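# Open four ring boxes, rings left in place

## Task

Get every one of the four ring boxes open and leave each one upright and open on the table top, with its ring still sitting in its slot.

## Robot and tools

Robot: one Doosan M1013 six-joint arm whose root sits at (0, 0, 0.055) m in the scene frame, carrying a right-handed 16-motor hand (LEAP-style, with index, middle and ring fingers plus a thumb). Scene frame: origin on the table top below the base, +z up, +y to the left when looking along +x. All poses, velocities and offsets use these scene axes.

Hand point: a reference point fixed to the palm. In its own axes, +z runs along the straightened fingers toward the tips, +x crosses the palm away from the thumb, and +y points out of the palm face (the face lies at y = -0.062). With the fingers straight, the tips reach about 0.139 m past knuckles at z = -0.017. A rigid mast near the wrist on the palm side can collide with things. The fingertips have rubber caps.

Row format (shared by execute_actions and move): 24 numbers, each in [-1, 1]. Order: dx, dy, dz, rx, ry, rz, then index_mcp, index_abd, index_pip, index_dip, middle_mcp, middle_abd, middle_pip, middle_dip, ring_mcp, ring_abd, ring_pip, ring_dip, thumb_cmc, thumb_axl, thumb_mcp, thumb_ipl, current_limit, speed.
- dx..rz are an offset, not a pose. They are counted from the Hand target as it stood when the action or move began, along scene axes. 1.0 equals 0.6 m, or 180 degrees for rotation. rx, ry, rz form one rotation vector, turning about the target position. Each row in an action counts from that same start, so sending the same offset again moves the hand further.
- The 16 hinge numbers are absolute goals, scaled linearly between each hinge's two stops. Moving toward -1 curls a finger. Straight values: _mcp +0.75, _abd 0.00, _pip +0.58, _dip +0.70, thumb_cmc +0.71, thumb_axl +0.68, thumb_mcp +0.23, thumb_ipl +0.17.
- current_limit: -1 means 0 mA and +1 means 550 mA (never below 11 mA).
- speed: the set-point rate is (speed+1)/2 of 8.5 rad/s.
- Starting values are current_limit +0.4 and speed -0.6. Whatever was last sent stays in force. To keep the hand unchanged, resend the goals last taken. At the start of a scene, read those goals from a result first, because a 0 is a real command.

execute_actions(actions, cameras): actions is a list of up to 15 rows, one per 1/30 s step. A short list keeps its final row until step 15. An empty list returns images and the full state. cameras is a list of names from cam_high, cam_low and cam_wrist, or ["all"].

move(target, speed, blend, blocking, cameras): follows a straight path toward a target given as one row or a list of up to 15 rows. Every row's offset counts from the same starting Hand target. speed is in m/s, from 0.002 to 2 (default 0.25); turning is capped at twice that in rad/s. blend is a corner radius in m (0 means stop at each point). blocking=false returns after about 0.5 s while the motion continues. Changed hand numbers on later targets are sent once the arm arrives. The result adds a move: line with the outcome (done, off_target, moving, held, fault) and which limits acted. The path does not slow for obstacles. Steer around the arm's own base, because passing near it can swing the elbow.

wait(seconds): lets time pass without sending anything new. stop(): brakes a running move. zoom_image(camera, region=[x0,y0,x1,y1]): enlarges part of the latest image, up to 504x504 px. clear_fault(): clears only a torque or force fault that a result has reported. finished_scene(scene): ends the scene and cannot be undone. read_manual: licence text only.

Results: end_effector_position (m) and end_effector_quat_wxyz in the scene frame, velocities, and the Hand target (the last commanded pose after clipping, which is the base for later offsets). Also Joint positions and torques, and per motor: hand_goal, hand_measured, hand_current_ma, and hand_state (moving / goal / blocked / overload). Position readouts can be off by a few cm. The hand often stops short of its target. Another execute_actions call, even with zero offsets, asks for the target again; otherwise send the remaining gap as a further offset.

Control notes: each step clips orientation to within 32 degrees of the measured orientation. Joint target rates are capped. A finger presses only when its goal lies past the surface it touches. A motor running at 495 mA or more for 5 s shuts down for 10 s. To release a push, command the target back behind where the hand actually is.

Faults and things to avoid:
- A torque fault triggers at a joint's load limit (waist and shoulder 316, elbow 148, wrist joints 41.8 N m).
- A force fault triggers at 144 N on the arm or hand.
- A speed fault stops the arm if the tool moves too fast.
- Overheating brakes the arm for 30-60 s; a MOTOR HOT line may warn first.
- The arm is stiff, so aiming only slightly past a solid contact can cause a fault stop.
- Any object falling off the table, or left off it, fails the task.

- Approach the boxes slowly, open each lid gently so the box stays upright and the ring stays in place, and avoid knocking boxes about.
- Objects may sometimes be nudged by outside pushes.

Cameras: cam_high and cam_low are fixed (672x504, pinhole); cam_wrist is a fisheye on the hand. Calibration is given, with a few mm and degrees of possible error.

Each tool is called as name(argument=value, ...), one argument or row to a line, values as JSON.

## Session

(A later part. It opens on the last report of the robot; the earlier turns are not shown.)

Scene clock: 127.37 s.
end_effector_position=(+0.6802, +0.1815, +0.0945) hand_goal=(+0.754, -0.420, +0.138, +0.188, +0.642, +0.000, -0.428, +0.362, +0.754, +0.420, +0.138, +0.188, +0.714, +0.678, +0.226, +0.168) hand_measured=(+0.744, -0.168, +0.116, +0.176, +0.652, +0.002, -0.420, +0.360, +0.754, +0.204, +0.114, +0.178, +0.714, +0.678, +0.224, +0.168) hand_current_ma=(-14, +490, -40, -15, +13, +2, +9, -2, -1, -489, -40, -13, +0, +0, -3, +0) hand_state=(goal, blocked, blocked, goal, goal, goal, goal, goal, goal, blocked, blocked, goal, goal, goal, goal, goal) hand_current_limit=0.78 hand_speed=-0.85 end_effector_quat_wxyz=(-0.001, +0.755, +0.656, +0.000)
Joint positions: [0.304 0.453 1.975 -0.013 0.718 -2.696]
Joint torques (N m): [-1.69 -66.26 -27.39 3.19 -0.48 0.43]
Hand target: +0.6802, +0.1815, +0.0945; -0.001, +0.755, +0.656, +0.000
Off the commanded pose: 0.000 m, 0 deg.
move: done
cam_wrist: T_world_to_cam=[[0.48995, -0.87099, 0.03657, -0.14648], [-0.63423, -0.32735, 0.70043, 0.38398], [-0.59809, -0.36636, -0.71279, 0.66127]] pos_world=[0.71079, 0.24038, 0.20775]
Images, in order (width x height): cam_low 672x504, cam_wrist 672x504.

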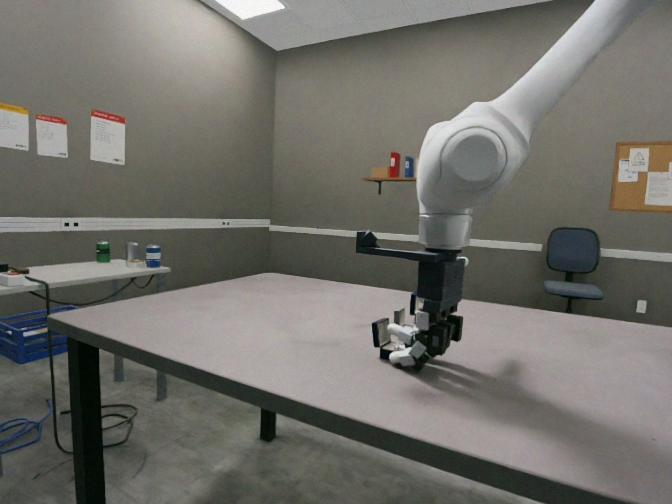

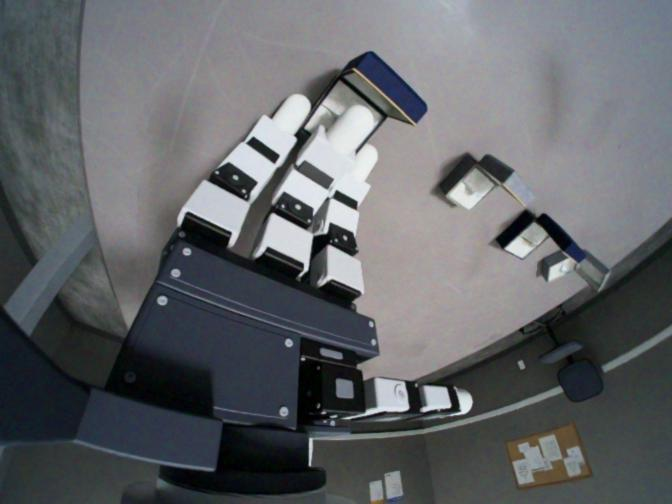

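move(
  target=[
    [0, 0, 0, 0, 0, 0, 0.7534, 0.083, 0.1387, 0.1884, 0.6411, 0.0, -0.4277, 0.3623, 0.7534, -0.083, 0.1387, 0.1884, 0.714, 0.678, 0.226, 0.168, 0.4, -0.8],
    [0, 0, 0.18, 0, 0, 0, 0.7534, 0.083, 0.1387, 0.1884, 0.6411, 0.0, -0.4277, 0.3623, 0.7534, -0.083, 0.1387, 0.1884, 0.714, 0.678, 0.226, 0.168, 0.4, -0.6],
  ],
  speed=0.25,
  cameras=["cam_wrist", "cam_high", "cam_low"],
)

zoom_image(
  camera="cam_wrist",
  region=[300, 40, 560, 290],
)

zoom_image(
  camera="cam_low",
  region=[360, 270, 470, 380],
)

zoom_image(
  camera="cam_high",
  region=[250, 190, 450, 380],
)

Scene clock: 130.43 s.
end_effector_position=(+0.6802, +0.1815, +0.2025) hand_goal=(+0.754, +0.084, +0.138, +0.188, +0.642, +0.000, -0.428, +0.362, +0.754, -0.082, +0.138, +0.188, +0.714, +0.678, +0.226, +0.168) hand_measured=(+0.752, +0.080, +0.136, +0.186, +0.648, +0.002, -0.422, +0.360, +0.752, -0.078, +0.136, +0.186, +0.714, +0.678, +0.224, +0.168) hand_current_ma=(-2, -3, -1, -2, +7, +2, +7, -2, -2, +2, -1, -2, +0, +0, -3, +0) hand_state=(goal, goal, goal, goal, goal, goal, goal, goal, goal, goal, goal, goal, goal, goal, goal, goal) hand_current_limit=0.40 hand_speed=-0.60 end_effector_quat_wxyz=(-0.001, +0.755, +0.656, +0.000)
Joint positions: [0.305 0.325 1.911 -0.011 0.911 -2.697]
Joint torques (N m): [-1.88 -59.99 -32.92 3.69 -0.43 0.36]
Hand target: +0.6802, +0.1815, +0.2025; -0.001, +0.755, +0.656, +0.000
Off the commanded pose: 0.000 m, 0 deg.
move: done
cam_wrist: T_world_to_cam=[[0.48995, -0.87099, 0.03657, -0.15043], [-0.63423, -0.32735, 0.70043, 0.30833], [-0.59809, -0.36636, -0.71279, 0.73825]] pos_world=[0.71079, 0.24038, 0.31575]

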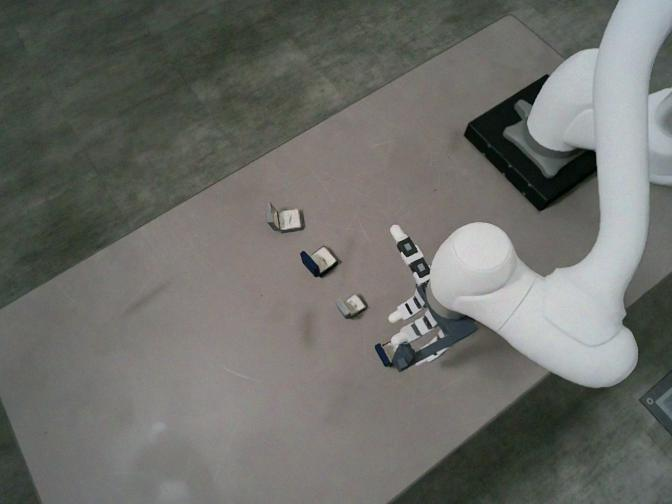

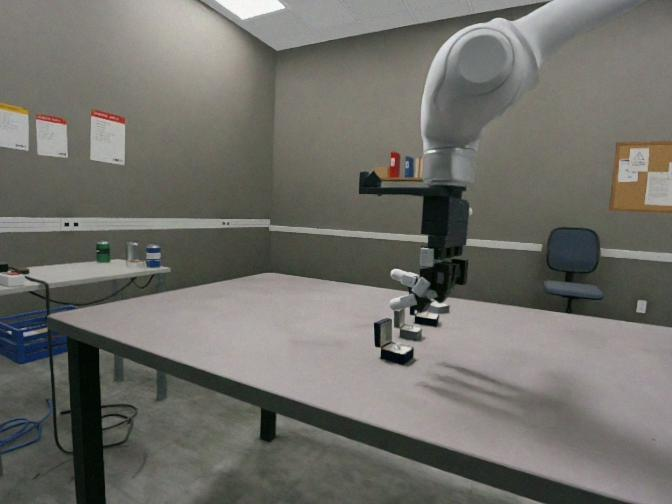

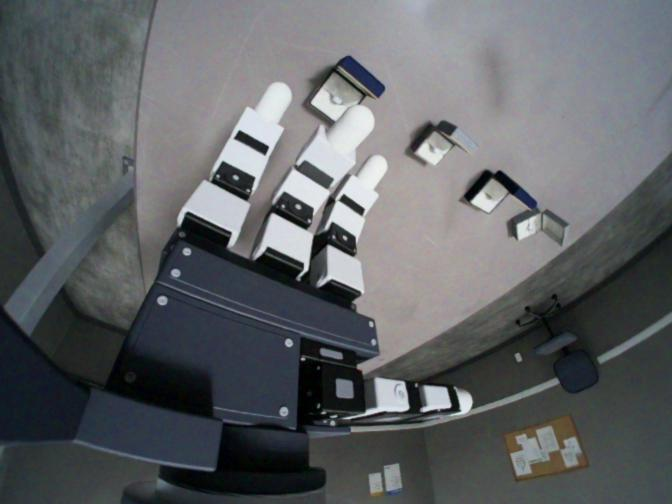

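Scaled by 1.938 from the camera's image (finer frame: 960x720).

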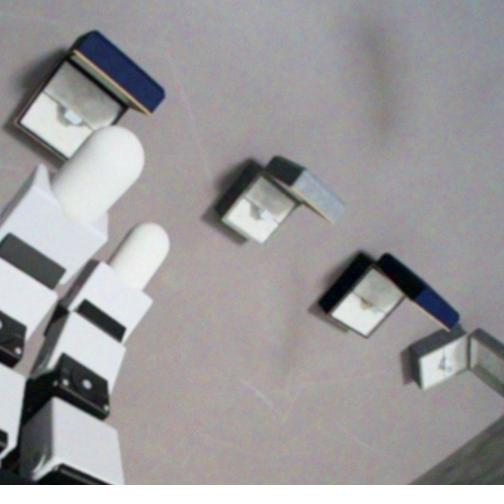

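Scaled by 4.582.

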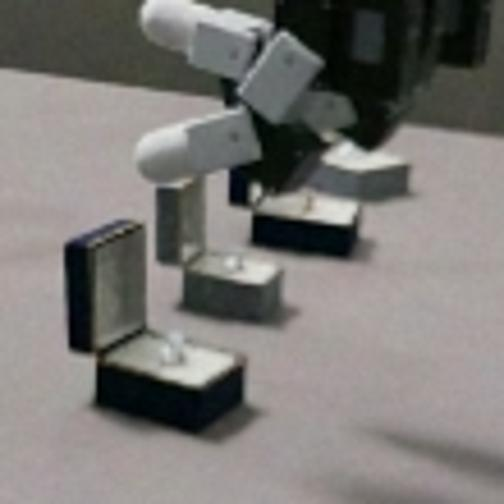

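Scaled by 2.520.

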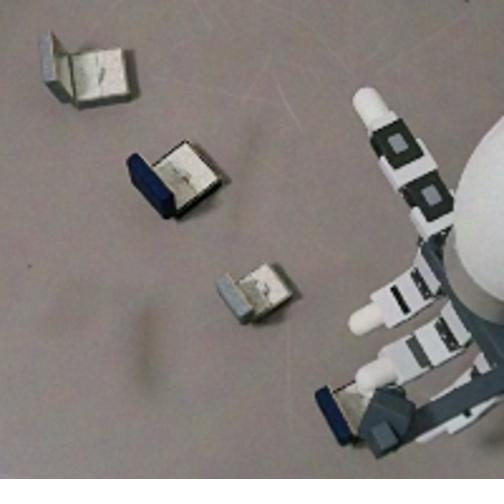

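finished_scene(
  scene=2,
)

The scene is finished: the task was done.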